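# Push the wrapped bar lengthways beneath the sealing arm

## Task

Push the film-wrapped bar across the table, without lifting it, until its long axis lies under the sealing arm and the arm runs along the bar's centre line.

## Robot and tools

Robot: two arms, left_arm and right_arm, in a physics simulator. left_arm carries a left hand, right_arm a right hand; each hand has index, middle and ring fingers plus a thumb. Calibrated base positions in the scene frame: left_arm (-0.007, +0.236, 0) m, quat_wxyz (+1.000, 0, 0, +0.009); right_arm (+0.019, -0.236, 0) m, quat_wxyz (+1.000, 0, 0, +0.018). A camera stand sits behind the arms.

Scene frame: origin at table-top height, halfway between the nominal bases; +z up, +x out over the table, +y toward left_arm. Image left/right do not match arm names. Reported hand positions (metres) and quat_wxyz are in this frame and may be a few cm off, more when reaching far.

Hand point axes (right hand): +z along the straight fingers toward the tips, +x across the palm away from the thumb, +y out of the palm face (palm surface at y = -0.062). On the left hand +x points toward the thumb. A rigid mast on the palm side of the wrist (x +0.05 to +0.10, z -0.16 to -0.11, out to y = +0.06; x sign flipped on the left hand) can collide with things. Fingertips carry 0.03 m rubber caps.

Tool execute_actions, argument actions: a list of actions run in sequence, each lasting 0.5 s. An action is a table of at most 15 rows, one per 1/30 s control step; if fewer rows are given, the final one repeats to fill 15. Every row holds exactly 48 numbers in [-1, 1], covering both arms even if one is idle, in this order: left_arm dx, dy, dz, rx, ry, rz; 16 left hand joint numbers; left_gripper current_limit, speed; then the same 24 for right_arm and right_gripper.

dx..rz are an offset, not a pose: relative to that arm's Hand target as it stood when the action began, along scene-frame axes, with rotation about the Hand target's position. Every row in an action counts from that same start, not from the previous row; the next action starts from the new Hand target, so sending the same offset again moves further. Scale: 1.0 = 0.6 m for dx, dy, dz, and 1.0 = 180 degrees for rx, ry, rz, which together form one rotation vector. A translation longer than 1.0 is shortened along its direction. All zeros asks the arm to reach its current Hand target again, useful when the hand stopped short; if it still lags, send the remaining distance as an offset. Orientation is clipped to within 40 degrees of the measured one per step; position has priority. Tiny moves may not start. The right elbow sags under load, so command higher to compensate. Friction can leave the hand a few cm off target without any contact.

Hand numbers, in order per arm: index_mcp, index_abd, index_pip, index_dip, middle_mcp, middle_abd, middle_pip, middle_dip, ring_mcp, ring_abd, ring_pip, ring_dip, thumb_cmc, thumb_axl, thumb_mcp, thumb_ipl. These are absolute goal angles scaled between stops (degrees at +1, at -1; straight value): _mcp (-18, +128; +0.75), _abd (-60, +60; +0.00), _pip (-29, +108; +0.58), _dip (-21, +117; +0.70), thumb_cmc (-20, +120; +0.71), thumb_axl (-27, +140; +0.68), thumb_mcp (-69, +109; +0.23), thumb_ipl (-77, +108; +0.17). Moving toward -1 curls fingers toward the palm; thumb_cmc toward -1 brings the thumb in front of the palm. A 0 is a real goal; to keep a hand unchanged, resend its hand_goal, hand_current_limit and hand_speed. current_limit maps -1..+1 to 0..550 mA (minimum 11 mA); speed sets set-point rate (speed + 1) / 2 of 8.5 rad/s. Initial values: +0.4 and -0.6; they persist until changed.

Argument cameras: names from cam_high, cam_left_wrist, cam_right_wrist, or ["all"], or [] for none. If omitted, images come only with an empty actions list. An unknown name invalidates the call. An empty actions list just reports state and images.

Results: end_effector_position and end_effector_quat_wxyz per arm, Hand target (the clipped last command, base for next offsets), joint positions, velocities (may say within noise or be omitted), joint torques (include arm weight; positive toward larger joint value; numbers 3 and 4 wrap at ±28 N m), step readings of positions during motion, and per motor hand_goal, hand_measured, hand_current_ma (positive pushes toward -1) and hand_state: moving, goal, blocked or overload. A motor at 495 mA or more for 5 s shuts down for 10 s. MOTOR HOT appears at 85 °C; at 100 °C the arm goes limp for 30-60 s (OVER-TEMPERATURE FAULT). Holding loads, stretching out, or pushing at unreachable targets heats motors. Calls return once motion stops, up to 3 s after the last action; the robot keeps its last command while you think.

zoom_image: camera (one of the three) and region [x0, y0, x1, y1] in pixels of that camera's latest image, at most 504 by 504; only cameras in the latest images.

finished_scene: optional scene = 1; ends the scene permanently. The bar must stay in place without the robot.

Cameras are 672x504; calibration data are given in the session. Avoid: knocking the bar or anything off the table, hard hits on fixed or heavy objects, forceful pushes, collisions or pressing between the two arms (can fail immediately), and arm stops. To end a push, command the target back past the hand point. Objects may get a brief random nudge. Slide the bar with gentle pushes, checking cameras.

Each tool is called as name([rows], argument=value, ...), one row to a line, values as JSON.

## Session

execute_actions(actions=[])

Scene clock: 0.00 s.
left_arm: end_effector_position=(+0.1693, +0.5604, +0.3760) hand_goal=(+0.754, +0.000, +0.576, +0.696, +0.754, +0.000, +0.576, +0.696, +0.754, +0.000, +0.576, +0.696, +0.714, +0.678, +0.226, +0.168) hand_measured=(+0.754, +0.000, +0.576, +0.696, +0.754, +0.000, +0.576, +0.696, +0.754, +0.000, +0.576, +0.696, +0.714, +0.678, +0.226, +0.168) hand_current_ma=(+0, +0, +0, +0, +0, +0, +0, +0, +0, +0, +0, +0, +0, +0, +0, +0) hand_state=(goal, goal, goal, goal, goal, goal, goal, goal, goal, goal, goal, goal, goal, goal, goal, goal) hand_current_limit=0.40 hand_speed=-0.60 end_effector_quat_wxyz=(+0.406, -0.190, +0.736, +0.507) | right_arm: end_effector_position=(+0.5189, -0.1447, +0.2626) hand_goal=(+0.754, +0.000, +0.576, +0.696, +0.754, +0.000, +0.576, +0.696, +0.754, +0.000, +0.576, +0.696, +0.714, +0.678, +0.226, +0.168) hand_measured=(+0.754, +0.000, +0.576, +0.696, +0.754, +0.000, +0.576, +0.696, +0.754, +0.000, +0.576, +0.696, +0.714, +0.678, +0.226, +0.168) hand_current_ma=(+0, +0, +0, +0, +0, +0, +0, +0, +0, +0, +0, +0, +0, +0, +0, +0) hand_state=(goal, goal, goal, goal, goal, goal, goal, goal, goal, goal, goal, goal, goal, goal, goal, goal) hand_current_limit=0.40 hand_speed=-0.60 end_effector_quat_wxyz=(-0.106, +0.933, +0.196, +0.283)
Joint positions: left_arm=[0.615 0.671 0.578 -0.087 -0.507 -1.016] | right_arm=[0.262 1.317 1.244 -0.9 -0.153 1.502]
Joint velocities: within noise
Joint torques (N m): no reading
Heat: left arm: hottest waist 30 °C; right arm: hottest waist 29 °C.
Hand target: left_arm +0.1701, +0.5610, +0.3991; +0.422, -0.193, +0.722, +0.513 | right_arm +0.5258, -0.1426, +0.2751; -0.107, +0.929, +0.196, +0.295

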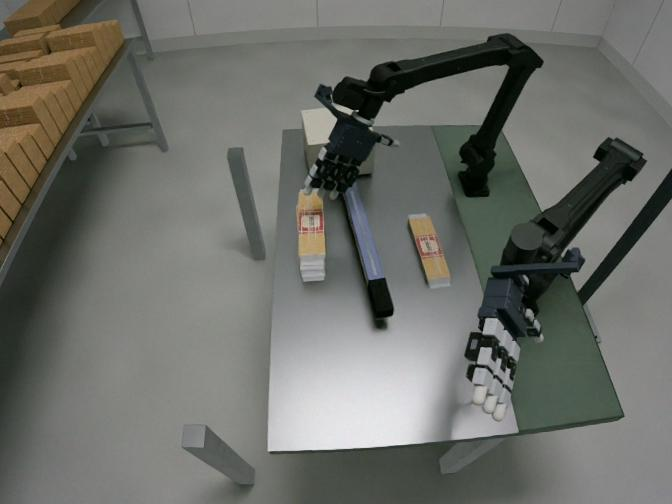

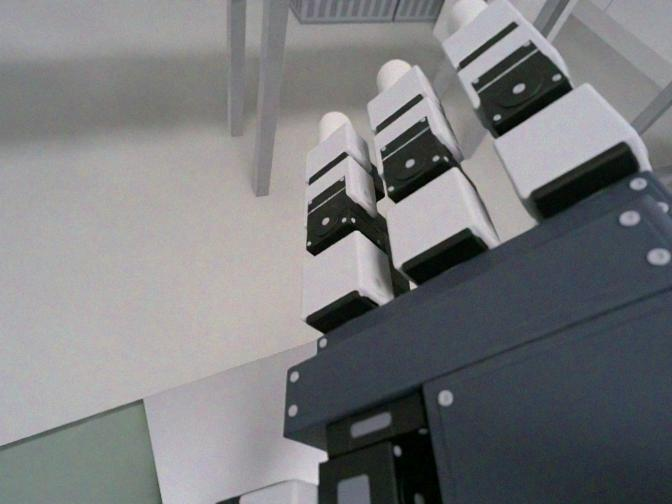

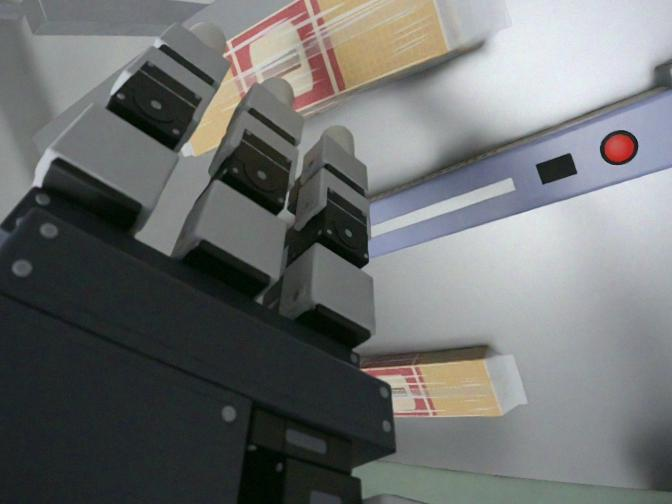

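zoom_image(camera="cam_high", region=[270, 90, 480, 340])

zoom_image(camera="cam_right_wrist", region=[200, 0, 672, 504])

Scaled by 2.016.

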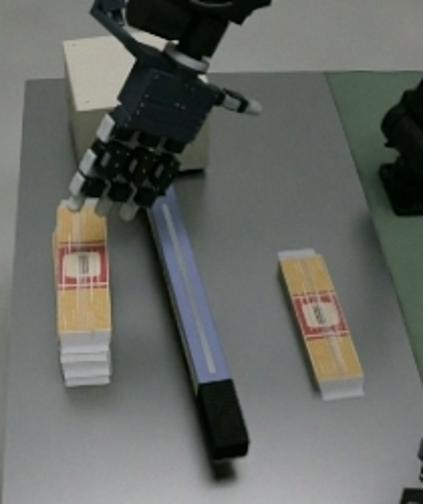

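Scaled by 1.000.

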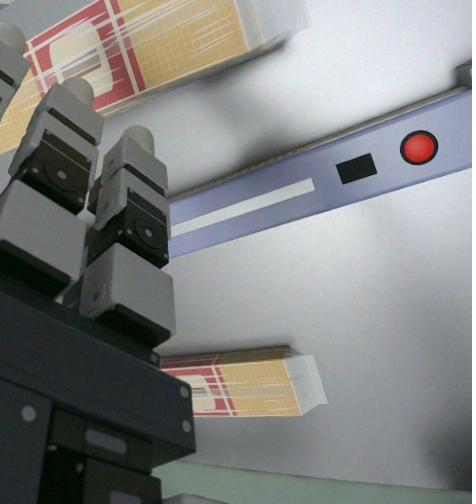

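execute_actions([
  [[0,0,0,0,0,0,0.754,0,0.576,0.696,0.754,0,0.576,0.696,0.754,0,0.576,0.696,0.714,0.678,0.226,0.168,0.4,-0.6,-0.05,-0.04,0.08,0,0,0,0.754,0,0.576,0.696,0.754,0,0.576,0.696,0.754,0,0.576,0.696,0.714,0.678,0.226,0.168,0.4,-0.6]],
  [[0,0,0,0,0,0,0.754,0,0.576,0.696,0.754,0,0.576,0.696,0.754,0,0.576,0.696,0.714,0.678,0.226,0.168,0.4,-0.6,-0.08,-0.06,0.08,0,0,0,0.754,0,0.576,0.696,0.754,0,0.576,0.696,0.754,0,0.576,0.696,0.714,0.678,0.226,0.168,0.4,-0.6]],
  [[0,0,0,0,0,0,0.754,0,0.576,0.696,0.754,0,0.576,0.696,0.754,0,0.576,0.696,0.714,0.678,0.226,0.168,0.4,-0.6,-0.08,-0.06,0.05,0,0,0,0.754,0,0.576,0.696,0.754,0,0.576,0.696,0.754,0,0.576,0.696,0.714,0.678,0.226,0.168,0.4,-0.6]],
], cameras=["all"])

Scene clock: 81.53 s.
left_arm: end_effector_position=(+0.1693, +0.5604, +0.3760) hand_goal=(+0.754, +0.000, +0.576, +0.696, +0.754, +0.000, +0.576, +0.696, +0.754, +0.000, +0.576, +0.696, +0.714, +0.678, +0.226, +0.168) hand_measured=(+0.758, +0.000, +0.576, +0.696, +0.758, +0.000, +0.576, +0.696, +0.758, +0.000, +0.576, +0.696, +0.716, +0.678, +0.226, +0.168) hand_current_ma=(+4, +0, +1, +0, +5, +0, +1, +0, +5, +0, +1, +0, +3, -1, +0, +0) hand_state=(goal, goal, goal, goal, goal, goal, goal, goal, goal, goal, goal, goal, goal, goal, goal, goal) hand_current_limit=0.40 hand_speed=-0.60 end_effector_quat_wxyz=(+0.406, -0.190, +0.736, +0.507) | right_arm: end_effector_position=(+0.3939, -0.2365, +0.3825) hand_goal=(+0.754, +0.000, +0.576, +0.696, +0.754, +0.000, +0.576, +0.696, +0.754, +0.000, +0.576, +0.696, +0.714, +0.678, +0.226, +0.168) hand_measured=(+0.754, +0.000, +0.576, +0.696, +0.752, +0.000, +0.576, +0.696, +0.752, +0.000, +0.576, +0.696, +0.714, +0.678, +0.224, +0.168) hand_current_ma=(-1, +0, +1, +0, -2, +0, +1, +0, -2, +0, +1, +0, +0, -1, -5, +0) hand_state=(goal, goal, goal, goal, goal, goal, goal, goal, goal, goal, goal, goal, goal, goal, goal, goal) hand_current_limit=0.40 hand_speed=-0.60 end_effector_quat_wxyz=(-0.110, +0.933, +0.192, +0.284)
Joint positions: left_arm=[0.615 0.671 0.578 -0.087 -0.507 -1.016] | right_arm=[0.071 0.994 1.321 -1.331 -0.263 1.348]
Joint torques (N m): left_arm=[-0.15 -0.97 11.58 2.25 -0.11 0.13] | right_arm=[0.32 -3.08 15.24 0.88 -0.1 -0.1]
Heat: left arm: hottest elbow 40 °C; right arm: hottest elbow 43 °C.
Hand target: left_arm +0.1701, +0.5610, +0.3991; +0.422, -0.193, +0.722, +0.513 | right_arm +0.3998, -0.2386, +0.4011; -0.107, +0.929, +0.196, +0.295
Off the commanded pose: left_arm 0.023 m, 3 deg | right_arm 0.020 m, 2 deg.
Step readings (end_effector_position of left_arm | right_arm):
0: (+0.1693, +0.5604, +0.3760) | (+0.5189, -0.1447, +0.2626)
1: (+0.1693, +0.5604, +0.3760) | (+0.5189, -0.1447, +0.2626)
2: (+0.1693, +0.5604, +0.3760) | (+0.5176, -0.1452, +0.2624)
4: (+0.1693, +0.5604, +0.3760) | (+0.5098, -0.1495, +0.2625)
8: (+0.1693, +0.5604, +0.3760) | (+0.4932, -0.1581, +0.2753)
15: (+0.1693, +0.5604, +0.3760) | (+0.4868, -0.1650, +0.3023)
16: (+0.1693, +0.5604, +0.3760) | (+0.4869, -0.1652, +0.3030)
17: (+0.1693, +0.5604, +0.3760) | (+0.4850, -0.1659, +0.3029)
19: (+0.1693, +0.5604, +0.3760) | (+0.4740, -0.1716, +0.3027)
23: (+0.1693, +0.5604, +0.3760) | (+0.4518, -0.1913, +0.3198)
30: (+0.1693, +0.5604, +0.3760) | (+0.4403, -0.2010, +0.3556)
31: (+0.1693, +0.5604, +0.3760) | (+0.4403, -0.2009, +0.3563)
32: (+0.1693, +0.5604, +0.3760) | (+0.4387, -0.2022, +0.3558)
34: (+0.1693, +0.5604, +0.3760) | (+0.4293, -0.2067, +0.3534)
38: (+0.1693, +0.5604, +0.3760) | (+0.4091, -0.2266, +0.3631)
45: (+0.1693, +0.5604, +0.3760) | (+0.3940, -0.2359, +0.3823)
camera_calibration:
cam_right_wrist: T_world_to_cam=[[-0.276355, -0.80874, -0.519199, 0.149718], [-0.937012, 0.106651, 0.332617, 0.226251], [-0.213627, 0.578416, -0.787272, 0.644388], [0, 0, 0, 1]] pos_world=[0.391035, -0.275771, 0.509788]

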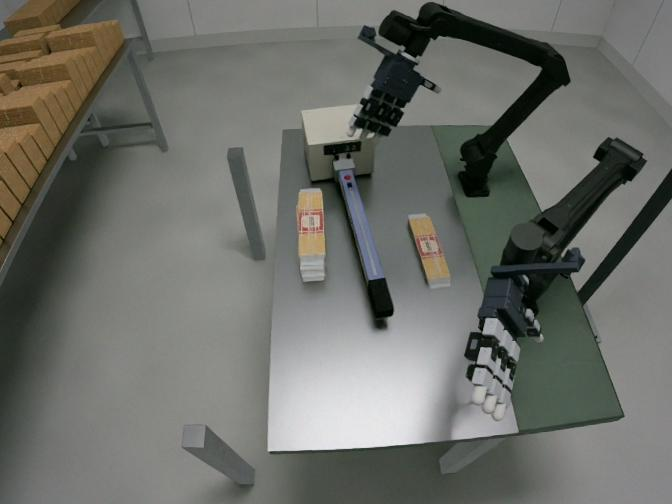

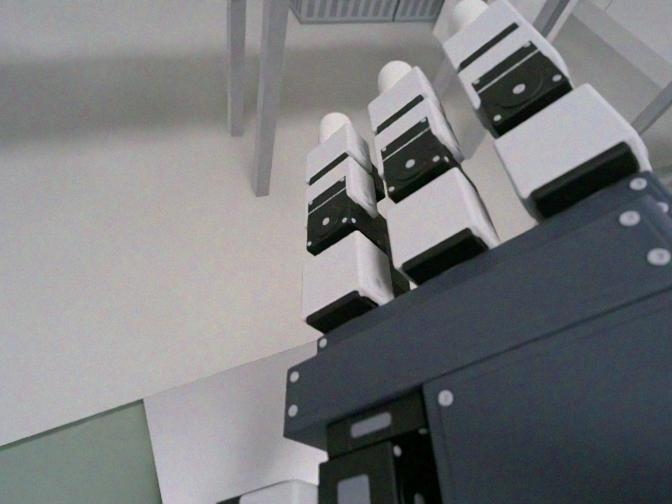

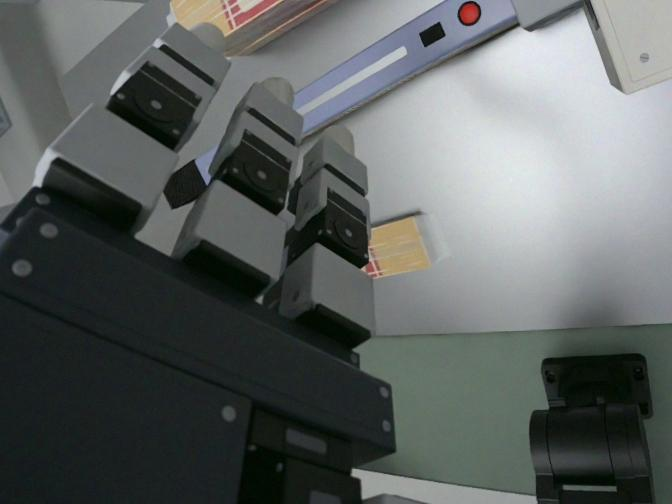

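zoom_image(camera="cam_high", region=[290, 100, 470, 330])

zoom_image(camera="cam_right_wrist", region=[340, 0, 672, 330])

Scaled by 2.191.

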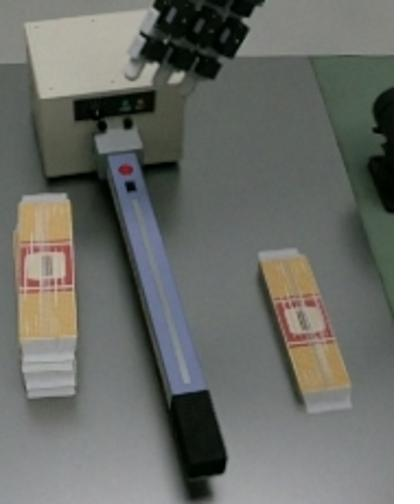

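Scaled by 1.518.

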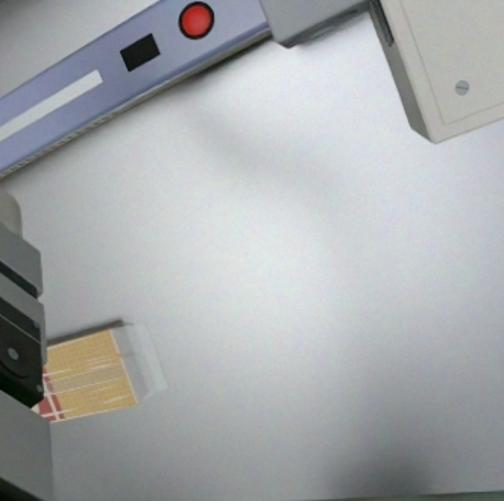

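zoom_image(camera="cam_high", region=[340, 250, 420, 340])

zoom_image(camera="cam_high", region=[395, 200, 465, 300])

zoom_image(camera="cam_high", region=[290, 100, 390, 200])

Scaled by 5.600.

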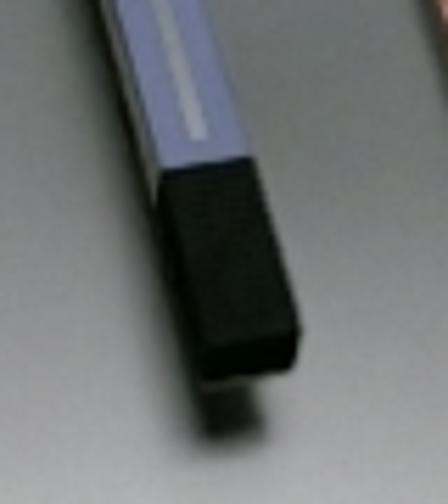

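Scaled by 5.040.

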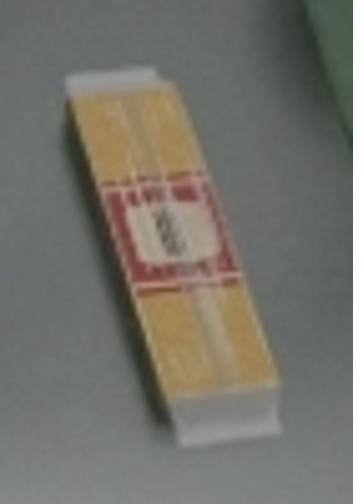

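Scaled by 5.040.

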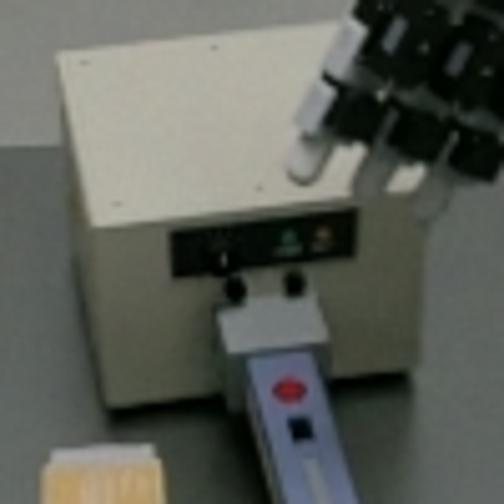

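execute_actions([
  [[0,0,0,0,0,0,0.754,0,0.576,0.696,0.754,0,0.576,0.696,0.754,0,0.576,0.696,0.714,0.678,0.226,0.168,0.4,-0.6,-0.118,0.1,-0.033,0.0325,0.0339,-0.1079,0.754,0,0.576,0.696,0.754,0,0.576,0.696,0.754,0,0.576,0.696,0.714,0.678,0.226,0.168,0.4,-0.6]],
  [[0,0,0,0,0,0,0.754,0,0.576,0.696,0.754,0,0.576,0.696,0.754,0,0.576,0.696,0.714,0.678,0.226,0.168,0.4,-0.6,-0.118,0.1,-0.05,0.0325,0.0339,-0.1079,0.754,0,0.576,0.696,0.754,0,0.576,0.696,0.754,0,0.576,0.696,0.714,0.678,0.226,0.168,0.4,-0.6]],
  [[0,0,0,0,0,0,0.754,0,0.576,0.696,0.754,0,0.576,0.696,0.754,0,0.576,0.696,0.714,0.678,0.226,0.168,0.4,-0.6,-0.118,0.1,-0.05,0.0325,0.0339,-0.1079,0.754,0,0.576,0.696,0.754,0,0.576,0.696,0.754,0,0.576,0.696,0.714,0.678,0.226,0.168,0.4,-0.6]],
], cameras=["all"])

Scene clock: 282.57 s.
left_arm: end_effector_position=(+0.1693, +0.5604, +0.3760) hand_goal=(+0.754, +0.000, +0.576, +0.696, +0.754, +0.000, +0.576, +0.696, +0.754, +0.000, +0.576, +0.696, +0.714, +0.678, +0.226, +0.168) hand_measured=(+0.758, +0.000, +0.576, +0.696, +0.758, +0.000, +0.576, +0.696, +0.758, +0.000, +0.576, +0.696, +0.716, +0.678, +0.226, +0.168) hand_current_ma=(+4, +0, +1, +0, +5, +0, +1, +0, +5, +0, +1, +0, +3, -1, +0, +0) hand_state=(goal, goal, goal, goal, goal, goal, goal, goal, goal, goal, goal, goal, goal, goal, goal, goal) hand_current_limit=0.40 hand_speed=-0.60 end_effector_quat_wxyz=(+0.406, -0.190, +0.736, +0.507) | right_arm: end_effector_position=(+0.1877, -0.0586, +0.3170) hand_goal=(+0.754, +0.000, +0.576, +0.696, +0.754, +0.000, +0.576, +0.696, +0.754, +0.000, +0.576, +0.696, +0.714, +0.678, +0.226, +0.168) hand_measured=(+0.750, +0.000, +0.576, +0.696, +0.748, +0.000, +0.576, +0.696, +0.748, +0.000, +0.576, +0.696, +0.710, +0.678, +0.224, +0.168) hand_current_ma=(-10, +0, +1, +0, -13, +0, +0, +0, -14, +0, +0, +0, -5, -1, -5, +0) hand_state=(goal, goal, goal, goal, goal, goal, goal, goal, goal, goal, goal, goal, goal, goal, goal, goal) hand_current_limit=0.40 hand_speed=-0.60 end_effector_quat_wxyz=(-0.314, +0.942, +0.116, -0.012)
Joint positions: left_arm=[0.615 0.671 0.578 -0.087 -0.507 -1.016] | right_arm=[0.623 0.923 1.199 -1.505 -0.552 2.083]
Joint torques (N m): left_arm=[-0.09 -0.91 11.56 2.25 -0.12 0.13] | right_arm=[0.09 -2.26 12.04 0.29 -0.47 0.24]
Heat: left arm: hottest elbow 47 °C; right arm: hottest elbow 49 °C.
Hand target: left_arm +0.1701, +0.5610, +0.3991; +0.422, -0.193, +0.722, +0.513 | right_arm +0.1874, -0.0586, +0.3213; -0.195, +0.957, -0.170, +0.131
Off the commanded pose: left_arm 0.023 m, 3 deg | right_arm 0.004 m, 63 deg; orientation clipped.
joint sent to its limit (right arm) — joint 6 (wrist roll), upper limit. The joint targets are off in orientation, not in position.
Step readings (end_effector_position of left_arm | right_arm):
0: (+0.1693, +0.5604, +0.3760) | (+0.3939, -0.2365, +0.3825)
1: (+0.1693, +0.5604, +0.3760) | (+0.3938, -0.2366, +0.3824)
2: (+0.1693, +0.5604, +0.3760) | (+0.3919, -0.2361, +0.3819)
4: (+0.1693, +0.5604, +0.3760) | (+0.3838, -0.2305, +0.3814)
8: (+0.1693, +0.5604, +0.3760) | (+0.3614, -0.1969, +0.3845)
15: (+0.1693, +0.5604, +0.3760) | (+0.3386, -0.1823, +0.3884)
16: (+0.1693, +0.5604, +0.3760) | (+0.3370, -0.1816, +0.3874)
17: (+0.1693, +0.5604, +0.3760) | (+0.3338, -0.1791, +0.3855)
19: (+0.1693, +0.5604, +0.3760) | (+0.3201, -0.1664, +0.3756)
23: (+0.1693, +0.5604, +0.3760) | (+0.2860, -0.1349, +0.3556)
30: (+0.1693, +0.5604, +0.3760) | (+0.2666, -0.1202, +0.3511)
31: (+0.1693, +0.5604, +0.3760) | (+0.2654, -0.1190, +0.3507)
32: (+0.1693, +0.5604, +0.3760) | (+0.2610, -0.1138, +0.3486)
34: (+0.1693, +0.5604, +0.3760) | (+0.2438, -0.0980, +0.3410)
38: (+0.1693, +0.5604, +0.3760) | (+0.2049, -0.0711, +0.3276)
45: (+0.1693, +0.5604, +0.3760) | (+0.1856, -0.0587, +0.3237)
camera_calibration:
cam_right_wrist: T_world_to_cam=[[-0.590808, -0.662936, -0.459851, 0.251246], [-0.526033, -0.115652, 0.842564, -0.215925], [-0.611748, 0.73969, -0.280398, 0.369452], [0, 0, 0, 1]] pos_world=[0.260866, -0.131692, 0.40106]

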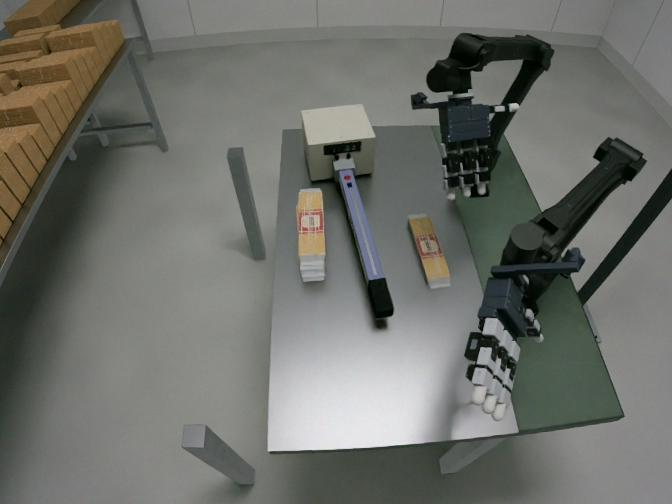

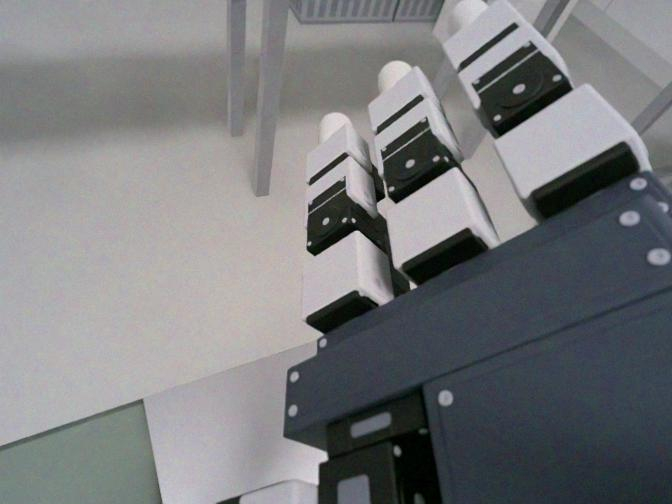

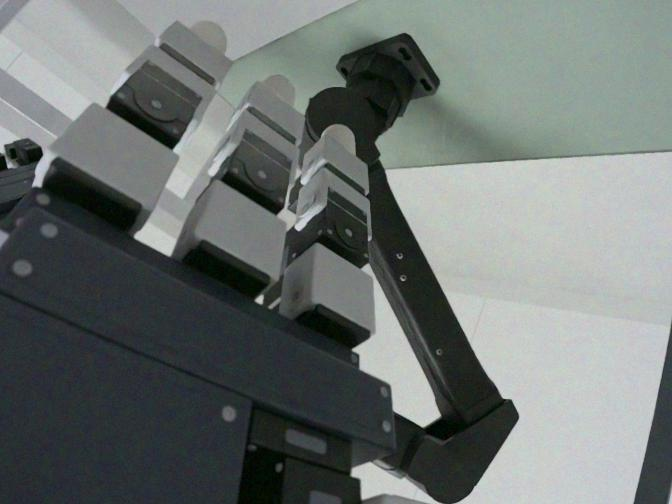

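execute_actions([
  [[0,0,0,0,0,0,0.754,0,0.576,0.696,0.754,0,0.576,0.696,0.754,0,0.576,0.696,0.714,0.678,0.226,0.168,0.4,-0.6,0.004,0.038,-0.0305,-0.006,0.005,0.313,0.754,0,0.576,0.696,0.754,0,0.576,0.696,0.754,0,0.576,0.696,0.714,0.678,0.226,0.168,0.4,-0.6]],
  [[0,0,0,0,0,0,0.754,0,0.576,0.696,0.754,0,0.576,0.696,0.754,0,0.576,0.696,0.714,0.678,0.226,0.168,0.4,-0.6,0.004,0.038,-0.0305,-0.0474,-0.0618,0.1071,0.754,0,0.576,0.696,0.754,0,0.576,0.696,0.754,0,0.576,0.696,0.714,0.678,0.226,0.168,0.4,-0.6]],
  [[0,0,0,0,0,0,0.754,0,0.576,0.696,0.754,0,0.576,0.696,0.754,0,0.576,0.696,0.714,0.678,0.226,0.168,0.4,-0.6,0.004,0.038,-0.0305,-0.0474,-0.0618,0.1071,0.754,0,0.576,0.696,0.754,0,0.576,0.696,0.754,0,0.576,0.696,0.714,0.678,0.226,0.168,0.4,-0.6]],
  [[0,0,0,0,0,0,0.754,0,0.576,0.696,0.754,0,0.576,0.696,0.754,0,0.576,0.696,0.714,0.678,0.226,0.168,0.4,-0.6,0.004,0.038,-0.0305,-0.0474,-0.0618,0.1071,0.754,0,0.576,0.696,0.754,0,0.576,0.696,0.754,0,0.576,0.696,0.714,0.678,0.226,0.168,0.4,-0.6]],
], cameras=["all"])

Scene clock: 359.67 s.
left_arm: end_effector_position=(+0.1693, +0.5604, +0.3760) hand_goal=(+0.754, +0.000, +0.576, +0.696, +0.754, +0.000, +0.576, +0.696, +0.754, +0.000, +0.576, +0.696, +0.714, +0.678, +0.226, +0.168) hand_measured=(+0.758, +0.000, +0.576, +0.696, +0.758, +0.000, +0.576, +0.696, +0.758, +0.000, +0.576, +0.696, +0.716, +0.678, +0.226, +0.168) hand_current_ma=(+4, +0, +1, +0, +5, +0, +1, +0, +5, +0, +1, +0, +3, -1, +0, +0) hand_state=(goal, goal, goal, goal, goal, goal, goal, goal, goal, goal, goal, goal, goal, goal, goal, goal) hand_current_limit=0.40 hand_speed=-0.60 end_effector_quat_wxyz=(+0.406, -0.190, +0.736, +0.507) | right_arm: end_effector_position=(+0.1952, +0.0291, +0.2490) hand_goal=(+0.754, +0.000, +0.576, +0.696, +0.754, +0.000, +0.576, +0.696, +0.754, +0.000, +0.576, +0.696, +0.714, +0.678, +0.226, +0.168) hand_measured=(+0.754, +0.000, +0.576, +0.696, +0.754, +0.000, +0.576, +0.696, +0.754, +0.000, +0.576, +0.696, +0.714, +0.678, +0.224, +0.168) hand_current_ma=(+0, +0, +0, +0, +0, +0, +0, +0, +0, +0, +0, +0, +0, -1, -5, +0) hand_state=(goal, goal, goal, goal, goal, goal, goal, goal, goal, goal, goal, goal, goal, goal, goal, goal) hand_current_limit=0.40 hand_speed=-0.60 end_effector_quat_wxyz=(+0.087, +0.655, +0.744, +0.095)
Joint positions: left_arm=[0.615 0.671 0.578 -0.087 -0.507 -1.016] | right_arm=[1.361 1.045 0.984 -1.436 0.248 1.262]
Joint torques (N m): left_arm=[-0.09 -0.91 11.56 2.26 -0.12 0.13] | right_arm=[0.85 -3.9 10.17 0.95 0.69 -0.08]
Heat: left arm: hottest elbow 49 °C; right arm: hottest elbow 46 °C.
Hand target: left_arm +0.1701, +0.5610, +0.3991; +0.422, -0.193, +0.722, +0.513 | right_arm +0.1970, +0.0326, +0.2480; +0.086, +0.651, +0.748, +0.099
Off the commanded pose: left_arm 0.023 m, 3 deg | right_arm 0.004 m, 1 deg.
Step readings (end_effector_position of left_arm | right_arm):
0: (+0.1693, +0.5604, +0.3760) | (+0.1877, -0.0586, +0.3170)
1: (+0.1693, +0.5604, +0.3760) | (+0.1879, -0.0589, +0.3169)
2: (+0.1693, +0.5604, +0.3760) | (+0.1892, -0.0600, +0.3161)
4: (+0.1693, +0.5604, +0.3760) | (+0.1929, -0.0609, +0.3137)
8: (+0.1693, +0.5604, +0.3760) | (+0.1839, -0.0425, +0.3091)
15: (+0.1693, +0.5604, +0.3760) | (+0.1871, -0.0369, +0.3060)
16: (+0.1693, +0.5604, +0.3760) | (+0.1880, -0.0372, +0.3061)
17: (+0.1693, +0.5604, +0.3760) | (+0.1905, -0.0379, +0.3062)
19: (+0.1693, +0.5604, +0.3760) | (+0.1960, -0.0376, +0.3053)
23: (+0.1693, +0.5604, +0.3760) | (+0.1863, -0.0218, +0.2939)
30: (+0.1693, +0.5604, +0.3760) | (+0.1885, -0.0168, +0.2852)
31: (+0.1693, +0.5604, +0.3760) | (+0.1895, -0.0169, +0.2855)
32: (+0.1693, +0.5604, +0.3760) | (+0.1922, -0.0171, +0.2865)
34: (+0.1693, +0.5604, +0.3760) | (+0.1983, -0.0166, +0.2874)
38: (+0.1693, +0.5604, +0.3760) | (+0.1893, -0.0040, +0.2754)
45: (+0.1693, +0.5604, +0.3760) | (+0.1907, +0.0030, +0.2669)
46: (+0.1693, +0.5604, +0.3760) | (+0.1916, +0.0036, +0.2673)
47: (+0.1693, +0.5604, +0.3760) | (+0.1949, +0.0043, +0.2688)
49: (+0.1693, +0.5604, +0.3760) | (+0.2012, +0.0069, +0.2706)
53: (+0.1693, +0.5604, +0.3760) | (+0.1942, +0.0167, +0.2568)
60: (+0.1693, +0.5604, +0.3760) | (+0.1945, +0.0253, +0.2486)
camera_calibration:
cam_right_wrist: T_world_to_cam=[[0.738434, -0.659892, 0.138775, -0.126053], [-0.615063, -0.574755, 0.539772, -0.0383925], [-0.276429, -0.483941, -0.830294, 0.397141], [0, 0, 0, 1]] pos_world=[0.17925, 0.0869452, 0.36796]

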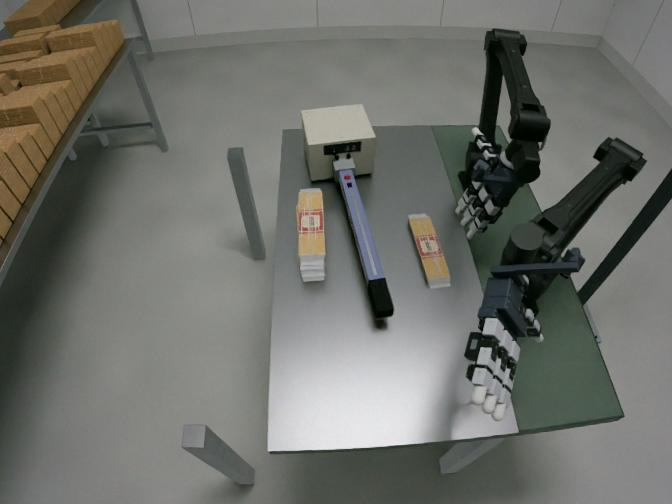

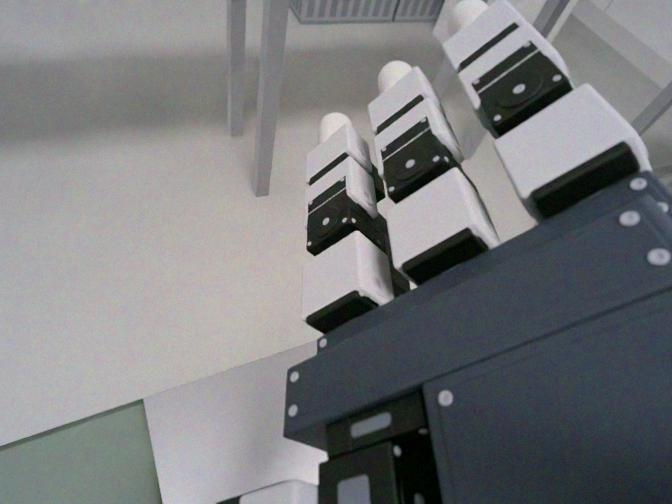

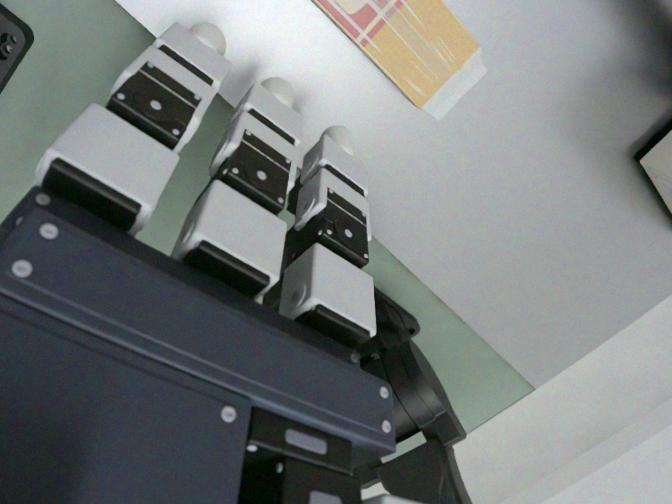

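zoom_image(camera="cam_high", region=[400, 120, 550, 300])

Scaled by 2.800.

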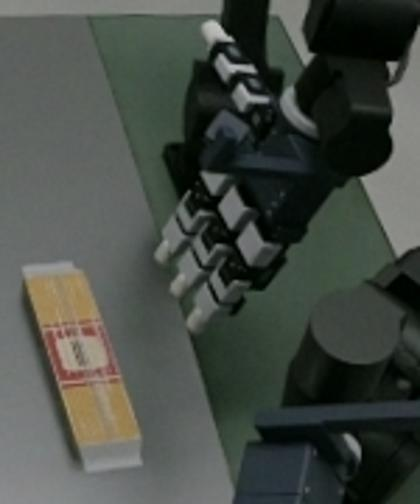

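zoom_image(camera="cam_high", region=[440, 190, 490, 250])

Scaled by 8.400.

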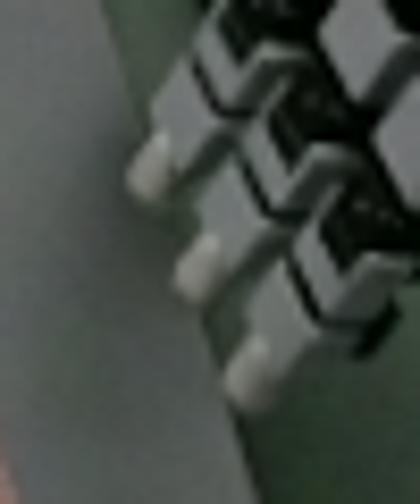

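execute_actions([
  [[0,0,0,0,0,0,0.754,0,0.576,0.696,0.754,0,0.576,0.696,0.754,0,0.576,0.696,0.714,0.678,0.226,0.168,0.4,-0.6,0.005,0.006,-0.06,0,0,0,0.754,0,0.576,0.696,0.754,0,0.576,0.696,0.754,0,0.576,0.696,0.714,0.678,0.226,0.168,0.4,-0.6]],
  [[0,0,0,0,0,0,0.754,0,0.576,0.696,0.754,0,0.576,0.696,0.754,0,0.576,0.696,0.714,0.678,0.226,0.168,0.4,-0.6,0,0,-0.06,0,0,0,0.754,0,0.576,0.696,0.754,0,0.576,0.696,0.754,0,0.576,0.696,0.714,0.678,0.226,0.168,0.4,-0.6]],
  [[0,0,0,0,0,0,0.754,0,0.576,0.696,0.754,0,0.576,0.696,0.754,0,0.576,0.696,0.714,0.678,0.226,0.168,0.4,-0.6,0,0,-0.035,0,0,0,0.754,0,0.576,0.696,0.754,0,0.576,0.696,0.754,0,0.576,0.696,0.714,0.678,0.226,0.168,0.4,-0.6]],
], cameras=["cam_high", "cam_right_wrist"])

zoom_image(camera="cam_high", region=[395, 190, 495, 300])

Scene clock: 402.63 s.
left_arm: end_effector_position=(+0.1693, +0.5604, +0.3760) hand_goal=(+0.754, +0.000, +0.576, +0.696, +0.754, +0.000, +0.576, +0.696, +0.754, +0.000, +0.576, +0.696, +0.714, +0.678, +0.226, +0.168) hand_measured=(+0.758, +0.000, +0.576, +0.696, +0.758, +0.000, +0.576, +0.696, +0.758, +0.000, +0.576, +0.696, +0.716, +0.678, +0.226, +0.168) hand_current_ma=(+4, +0, +1, +0, +5, +0, +1, +0, +5, +0, +1, +0, +3, -1, +0, +0) hand_state=(goal, goal, goal, goal, goal, goal, goal, goal, goal, goal, goal, goal, goal, goal, goal, goal) hand_current_limit=0.40 hand_speed=-0.60 end_effector_quat_wxyz=(+0.406, -0.190, +0.736, +0.507) | right_arm: end_effector_position=(+0.1962, +0.0341, +0.1583) hand_goal=(+0.754, +0.000, +0.576, +0.696, +0.754, +0.000, +0.576, +0.696, +0.754, +0.000, +0.576, +0.696, +0.714, +0.678, +0.226, +0.168) hand_measured=(+0.754, +0.000, +0.576, +0.696, +0.754, +0.000, +0.576, +0.696, +0.754, +0.000, +0.576, +0.696, +0.714, +0.678, +0.224, +0.168) hand_current_ma=(+0, +0, +0, +0, +0, +0, +0, +0, +0, +0, +0, +0, +0, -1, -5, +0) hand_state=(goal, goal, goal, goal, goal, goal, goal, goal, goal, goal, goal, goal, goal, goal, goal, goal) hand_current_limit=0.40 hand_speed=-0.60 end_effector_quat_wxyz=(+0.085, +0.652, +0.747, +0.099)
Joint positions: left_arm=[0.615 0.671 0.578 -0.087 -0.507 -1.016] | right_arm=[1.361 1.102 0.778 -1.163 0.248 1.251]
Joint torques (N m): left_arm=[-0.09 -0.91 11.56 2.25 -0.12 0.13] | right_arm=[0.03 -3.08 9.78 0.95 0.63 -0.08]
Heat: left arm: hottest elbow 49 °C; right arm: hottest elbow 40 °C.
Hand target: left_arm +0.1701, +0.5610, +0.3991; +0.422, -0.193, +0.722, +0.513 | right_arm +0.2000, +0.0362, +0.1551; +0.086, +0.651, +0.748, +0.099
Off the commanded pose: left_arm 0.023 m, 3 deg | right_arm 0.005 m, 0 deg.
Step readings (end_effector_position of left_arm | right_arm):
0: (+0.1693, +0.5604, +0.3760) | (+0.1952, +0.0292, +0.2490)
1: (+0.1693, +0.5604, +0.3760) | (+0.1953, +0.0293, +0.2489)
2: (+0.1693, +0.5604, +0.3760) | (+0.1954, +0.0300, +0.2474)
4: (+0.1693, +0.5604, +0.3760) | (+0.1959, +0.0321, +0.2396)
8: (+0.1693, +0.5604, +0.3760) | (+0.1954, +0.0293, +0.2207)
15: (+0.1693, +0.5604, +0.3760) | (+0.1959, +0.0325, +0.2145)
16: (+0.1693, +0.5604, +0.3760) | (+0.1960, +0.0328, +0.2144)
17: (+0.1693, +0.5604, +0.3760) | (+0.1961, +0.0335, +0.2129)
19: (+0.1693, +0.5604, +0.3760) | (+0.1963, +0.0351, +0.2057)
23: (+0.1693, +0.5604, +0.3760) | (+0.1956, +0.0308, +0.1860)
30: (+0.1693, +0.5604, +0.3760) | (+0.1959, +0.0327, +0.1781)
31: (+0.1693, +0.5604, +0.3760) | (+0.1960, +0.0330, +0.1782)
32: (+0.1693, +0.5604, +0.3760) | (+0.1961, +0.0336, +0.1775)
34: (+0.1693, +0.5604, +0.3760) | (+0.1963, +0.0351, +0.1741)
38: (+0.1693, +0.5604, +0.3760) | (+0.1960, +0.0332, +0.1634)
45: (+0.1693, +0.5604, +0.3760) | (+0.1961, +0.0338, +0.1583)
camera_calibration:
cam_right_wrist: T_world_to_cam=[[0.744762, -0.653405, 0.135615, -0.11181], [-0.610681, -0.585378, 0.533293, 0.0145873], [-0.269071, -0.479994, -0.834989, 0.323668], [0, 0, 0, 1]] pos_world=[0.17927, 0.0908402, 0.277643]
Images, in order (width x height): cam_high 672x504, cam_right_wrist 672x504.

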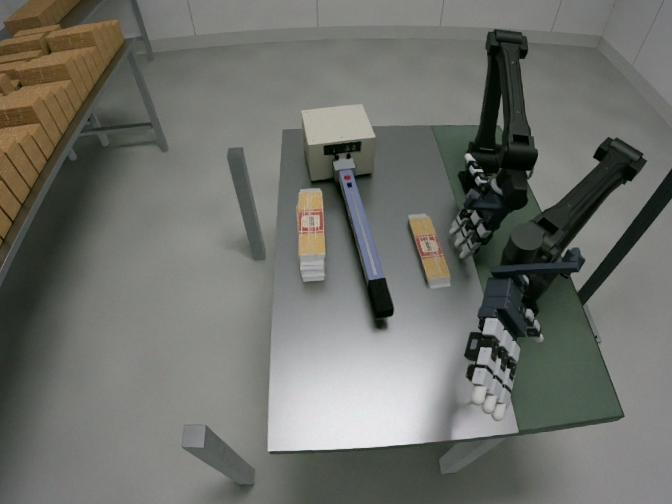

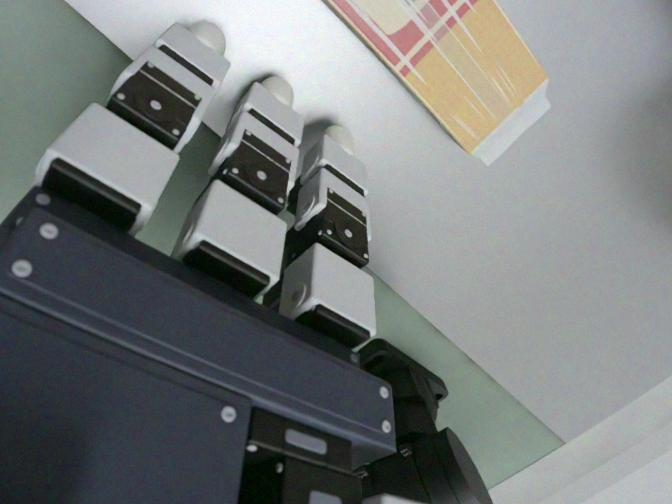

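Scaled by 4.582.

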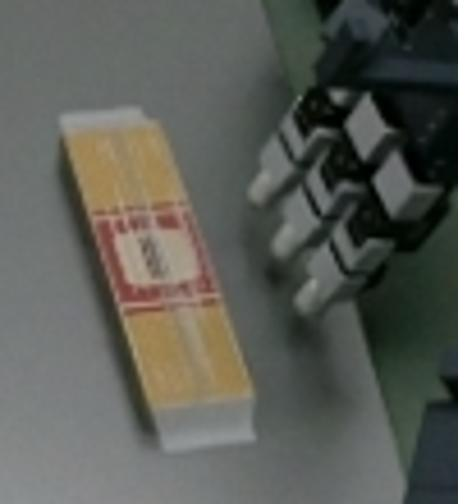

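execute_actions([
  [[0,0,0,0,0,0,0.754,0,0.576,0.696,0.754,0,0.576,0.696,0.754,0,0.576,0.696,0.714,0.678,0.226,0.168,0.4,-0.6,0.02,0.003,-0.022,0,0,0,0.754,0,0.576,0.696,0.754,0,0.576,0.696,0.754,0,0.576,0.696,0.714,0.678,0.226,0.168,0.4,-0.6]],
  [[0,0,0,0,0,0,0.754,0,0.576,0.696,0.754,0,0.576,0.696,0.754,0,0.576,0.696,0.714,0.678,0.226,0.168,0.4,-0.6,0.03,0.004,0,0,0,0,0.754,0,0.576,0.696,0.754,0,0.576,0.696,0.754,0,0.576,0.696,0.714,0.678,0.226,0.168,0.4,-0.6]],
  [[0,0,0,0,0,0,0.754,0,0.576,0.696,0.754,0,0.576,0.696,0.754,0,0.576,0.696,0.714,0.678,0.226,0.168,0.4,-0.6,0.02,0.003,0,0,0,0,0.754,0,0.576,0.696,0.754,0,0.576,0.696,0.754,0,0.576,0.696,0.714,0.678,0.226,0.168,0.4,-0.6]],
], cameras=["cam_high", "cam_right_wrist"])

zoom_image(camera="cam_high", region=[395, 190, 495, 300])

Scene clock: 429.43 s.
left_arm: end_effector_position=(+0.1693, +0.5604, +0.3760) hand_goal=(+0.754, +0.000, +0.576, +0.696, +0.754, +0.000, +0.576, +0.696, +0.754, +0.000, +0.576, +0.696, +0.714, +0.678, +0.226, +0.168) hand_measured=(+0.758, +0.000, +0.576, +0.696, +0.758, +0.000, +0.576, +0.696, +0.758, +0.000, +0.576, +0.696, +0.716, +0.678, +0.226, +0.168) hand_current_ma=(+4, +0, +1, +0, +5, +0, +1, +0, +5, +0, +1, +0, +3, -1, +0, +0) hand_state=(goal, goal, goal, goal, goal, goal, goal, goal, goal, goal, goal, goal, goal, goal, goal, goal) hand_current_limit=0.40 hand_speed=-0.60 end_effector_quat_wxyz=(+0.406, -0.190, +0.736, +0.507) | right_arm: end_effector_position=(+0.2321, +0.0371, +0.1452) hand_goal=(+0.754, +0.000, +0.576, +0.696, +0.754, +0.000, +0.576, +0.696, +0.754, +0.000, +0.576, +0.696, +0.714, +0.678, +0.226, +0.168) hand_measured=(+0.754, +0.000, +0.576, +0.696, +0.754, +0.000, +0.576, +0.696, +0.792, +0.012, +0.598, +0.712, +0.714, +0.678, +0.224, +0.168) hand_current_ma=(+0, +0, +0, +0, +0, +0, +0, +0, +124, +23, +60, +38, +0, -1, -6, +0) hand_state=(goal, goal, goal, goal, goal, goal, goal, goal, blocked, goal, blocked, goal, goal, goal, goal, goal) hand_current_limit=0.40 hand_speed=-0.60 end_effector_quat_wxyz=(+0.080, +0.647, +0.751, +0.102)
Joint positions: left_arm=[0.615 0.671 0.578 -0.087 -0.507 -1.016] | right_arm=[1.236 1.133 0.765 -1.079 0.229 1.11]
Joint torques (N m): left_arm=[-0.09 -0.97 11.56 2.25 -0.12 0.13] | right_arm=[-0.67 -2.14 11.23 1.17 0.81 -0.06]
Heat: left arm: hottest elbow 50 °C; right arm: hottest elbow 40 °C.
Hand target: left_arm +0.1701, +0.5610, +0.3991; +0.422, -0.193, +0.722, +0.513 | right_arm +0.2419, +0.0423, +0.1419; +0.086, +0.651, +0.748, +0.099
Off the commanded pose: left_arm 0.023 m, 3 deg | right_arm 0.012 m, 1 deg.
Step readings (end_effector_position of left_arm | right_arm):
0: (+0.1693, +0.5604, +0.3760) | (+0.1962, +0.0341, +0.1583)
1: (+0.1693, +0.5604, +0.3760) | (+0.1963, +0.0342, +0.1583)
2: (+0.1693, +0.5604, +0.3760) | (+0.1967, +0.0348, +0.1581)
4: (+0.1693, +0.5604, +0.3760) | (+0.1999, +0.0357, +0.1561)
8: (+0.1693, +0.5604, +0.3760) | (+0.2068, +0.0345, +0.1499)
15: (+0.1693, +0.5604, +0.3760) | (+0.2090, +0.0352, +0.1461)
16: (+0.1693, +0.5604, +0.3760) | (+0.2091, +0.0354, +0.1461)
17: (+0.1693, +0.5604, +0.3760) | (+0.2102, +0.0353, +0.1460)
19: (+0.1693, +0.5604, +0.3760) | (+0.2134, +0.0356, +0.1453)
23: (+0.1693, +0.5604, +0.3760) | (+0.2221, +0.0337, +0.1439)
30: (+0.1693, +0.5604, +0.3760) | (+0.2233, +0.0355, +0.1440)
31: (+0.1693, +0.5604, +0.3760) | (+0.2234, +0.0356, +0.1440)
32: (+0.1693, +0.5604, +0.3760) | (+0.2237, +0.0358, +0.1441)
34: (+0.1693, +0.5604, +0.3760) | (+0.2257, +0.0361, +0.1441)
38: (+0.1693, +0.5604, +0.3760) | (+0.2308, +0.0359, +0.1448)
45: (+0.1693, +0.5604, +0.3760) | (+0.2319, +0.0367, +0.1450)
camera_calibration:
cam_right_wrist: T_world_to_cam=[[0.75416, -0.644079, 0.128083, -0.136269], [-0.600568, -0.597565, 0.531257, 0.0435419], [-0.265634, -0.477575, -0.837473, 0.323253], [0, 0, 0, 1]] pos_world=[0.214786, 0.0926285, 0.265038]
Images, in order (width x height): cam_high 672x504, cam_right_wrist 672x504.

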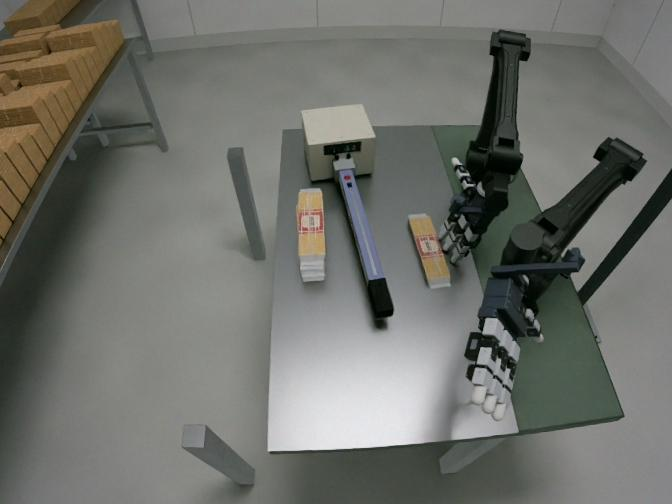

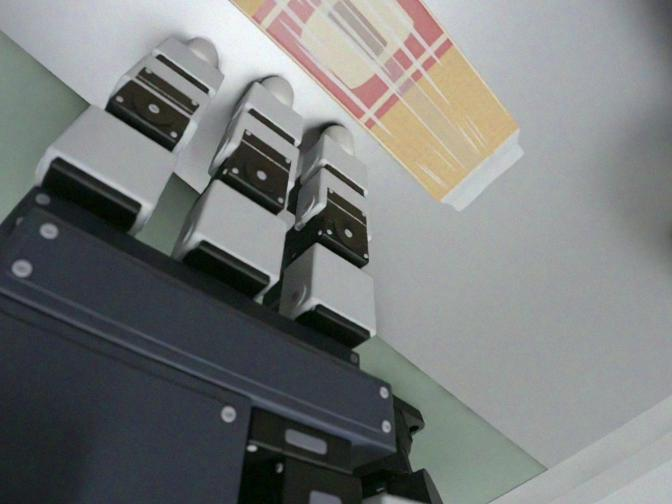

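Scaled by 4.582.

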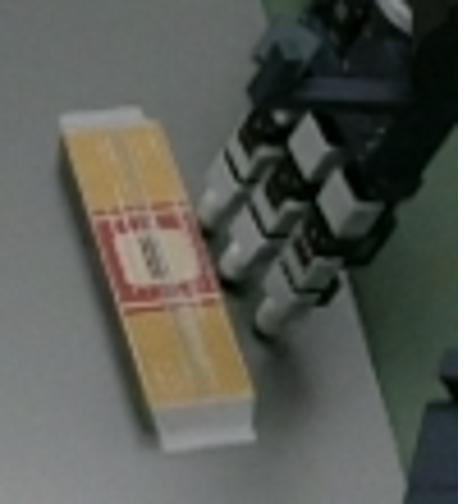

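execute_actions([
  [[0,0,0,0,0,0,0.754,0,0.576,0.696,0.754,0,0.576,0.696,0.754,0,0.576,0.696,0.714,0.678,0.226,0.168,0.4,-0.6,0.0,0.0,0.016,0,0,0,0.754,0,0.576,0.696,0.754,0,0.576,0.696,0.754,0,0.576,0.696,0.714,0.678,0.226,0.168,0.4,-0.6]],
], cameras=["cam_high", "cam_right_wrist"])

zoom_image(camera="cam_high", region=[395, 200, 475, 290])

zoom_image(camera="cam_right_wrist", region=[130, 0, 550, 230])

Scene clock: 458.93 s.
left_arm: end_effector_position=(+0.1693, +0.5604, +0.3760) hand_goal=(+0.754, +0.000, +0.576, +0.696, +0.754, +0.000, +0.576, +0.696, +0.754, +0.000, +0.576, +0.696, +0.714, +0.678, +0.226, +0.168) hand_measured=(+0.758, +0.000, +0.576, +0.696, +0.758, +0.000, +0.576, +0.696, +0.758, +0.000, +0.576, +0.696, +0.716, +0.678, +0.226, +0.168) hand_current_ma=(+4, +0, +1, +0, +5, +0, +1, +0, +5, +0, +1, +0, +3, -1, +0, +0) hand_state=(goal, goal, goal, goal, goal, goal, goal, goal, goal, goal, goal, goal, goal, goal, goal, goal) hand_current_limit=0.40 hand_speed=-0.60 end_effector_quat_wxyz=(+0.406, -0.190, +0.736, +0.507) | right_arm: end_effector_position=(+0.2326, +0.0369, +0.1459) hand_goal=(+0.754, +0.000, +0.576, +0.696, +0.754, +0.000, +0.576, +0.696, +0.754, +0.000, +0.576, +0.696, +0.714, +0.678, +0.226, +0.168) hand_measured=(+0.754, +0.000, +0.576, +0.696, +0.754, +0.000, +0.576, +0.696, +0.792, +0.004, +0.598, +0.712, +0.714, +0.678, +0.224, +0.168) hand_current_ma=(+0, +0, +0, +0, +0, +0, +0, +0, +128, +5, +60, +38, +0, -1, -6, +0) hand_state=(goal, goal, goal, goal, goal, goal, goal, goal, blocked, goal, blocked, goal, goal, goal, goal, goal) hand_current_limit=0.40 hand_speed=-0.60 end_effector_quat_wxyz=(+0.081, +0.647, +0.752, +0.101)
Joint positions: left_arm=[0.615 0.671 0.578 -0.087 -0.507 -1.016] | right_arm=[1.234 1.133 0.767 -1.082 0.228 1.107]
Joint torques (N m): left_arm=[-0.15 -0.97 11.59 2.25 -0.12 0.13] | right_arm=[-0.44 -2.73 12.75 -0.13 0.82 -0.04]
Heat: left arm: hottest elbow 50 °C; right arm: hottest elbow 39 °C.
Hand target: left_arm +0.1701, +0.5610, +0.3991; +0.422, -0.193, +0.722, +0.513 | right_arm +0.2419, +0.0423, +0.1515; +0.086, +0.651, +0.748, +0.099
Off the commanded pose: left_arm 0.023 m, 3 deg | right_arm 0.012 m, 1 deg.
Step readings (end_effector_position of left_arm | right_arm):
0: (+0.1693, +0.5604, +0.3760) | (+0.2321, +0.0371, +0.1452)
1: (+0.1693, +0.5604, +0.3760) | (+0.2321, +0.0371, +0.1452)
2: (+0.1693, +0.5604, +0.3760) | (+0.2322, +0.0372, +0.1454)
4: (+0.1693, +0.5604, +0.3760) | (+0.2324, +0.0374, +0.1457)
8: (+0.1693, +0.5604, +0.3760) | (+0.2325, +0.0372, +0.1458)
15: (+0.1693, +0.5604, +0.3760) | (+0.2326, +0.0369, +0.1459)
camera_calibration:
cam_right_wrist: T_world_to_cam=[[0.754485, -0.643556, 0.128796, -0.137045], [-0.599982, -0.596767, 0.532815, 0.0430246], [-0.266035, -0.479276, -0.836373, 0.323916], [0, 0, 0, 1]] pos_world=[0.215385, 0.0927251, 0.265642]
Images, in order (width x height): cam_high 672x504, cam_right_wrist 672x504.

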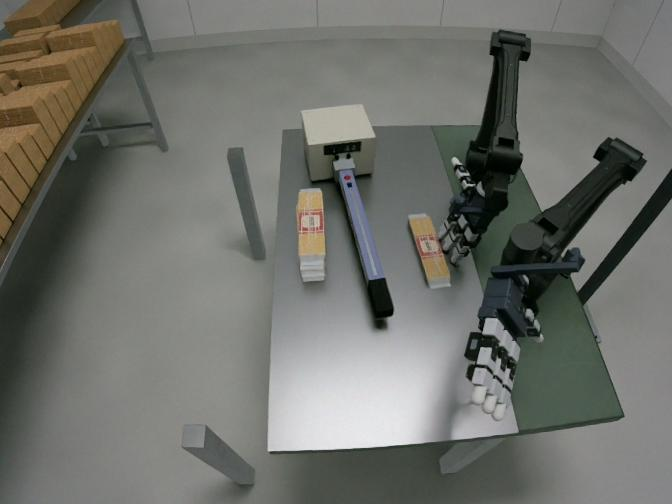

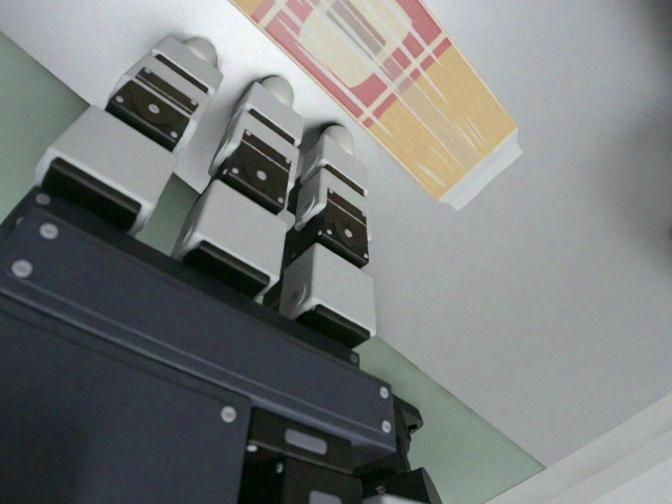

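Scaled by 5.600.

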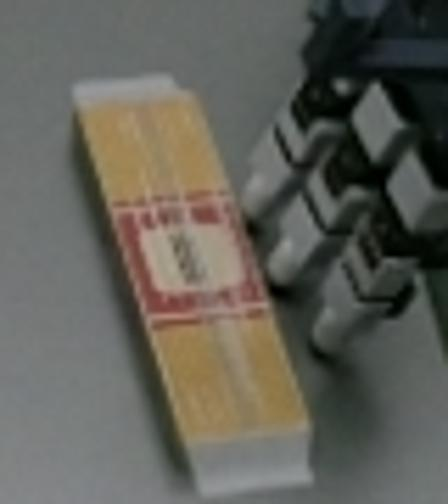

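Scaled by 1.200.

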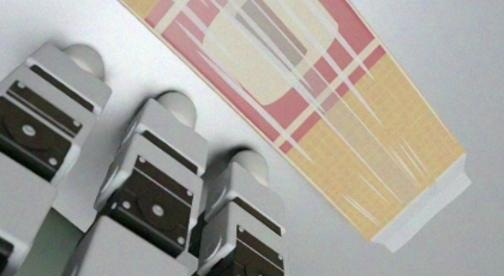

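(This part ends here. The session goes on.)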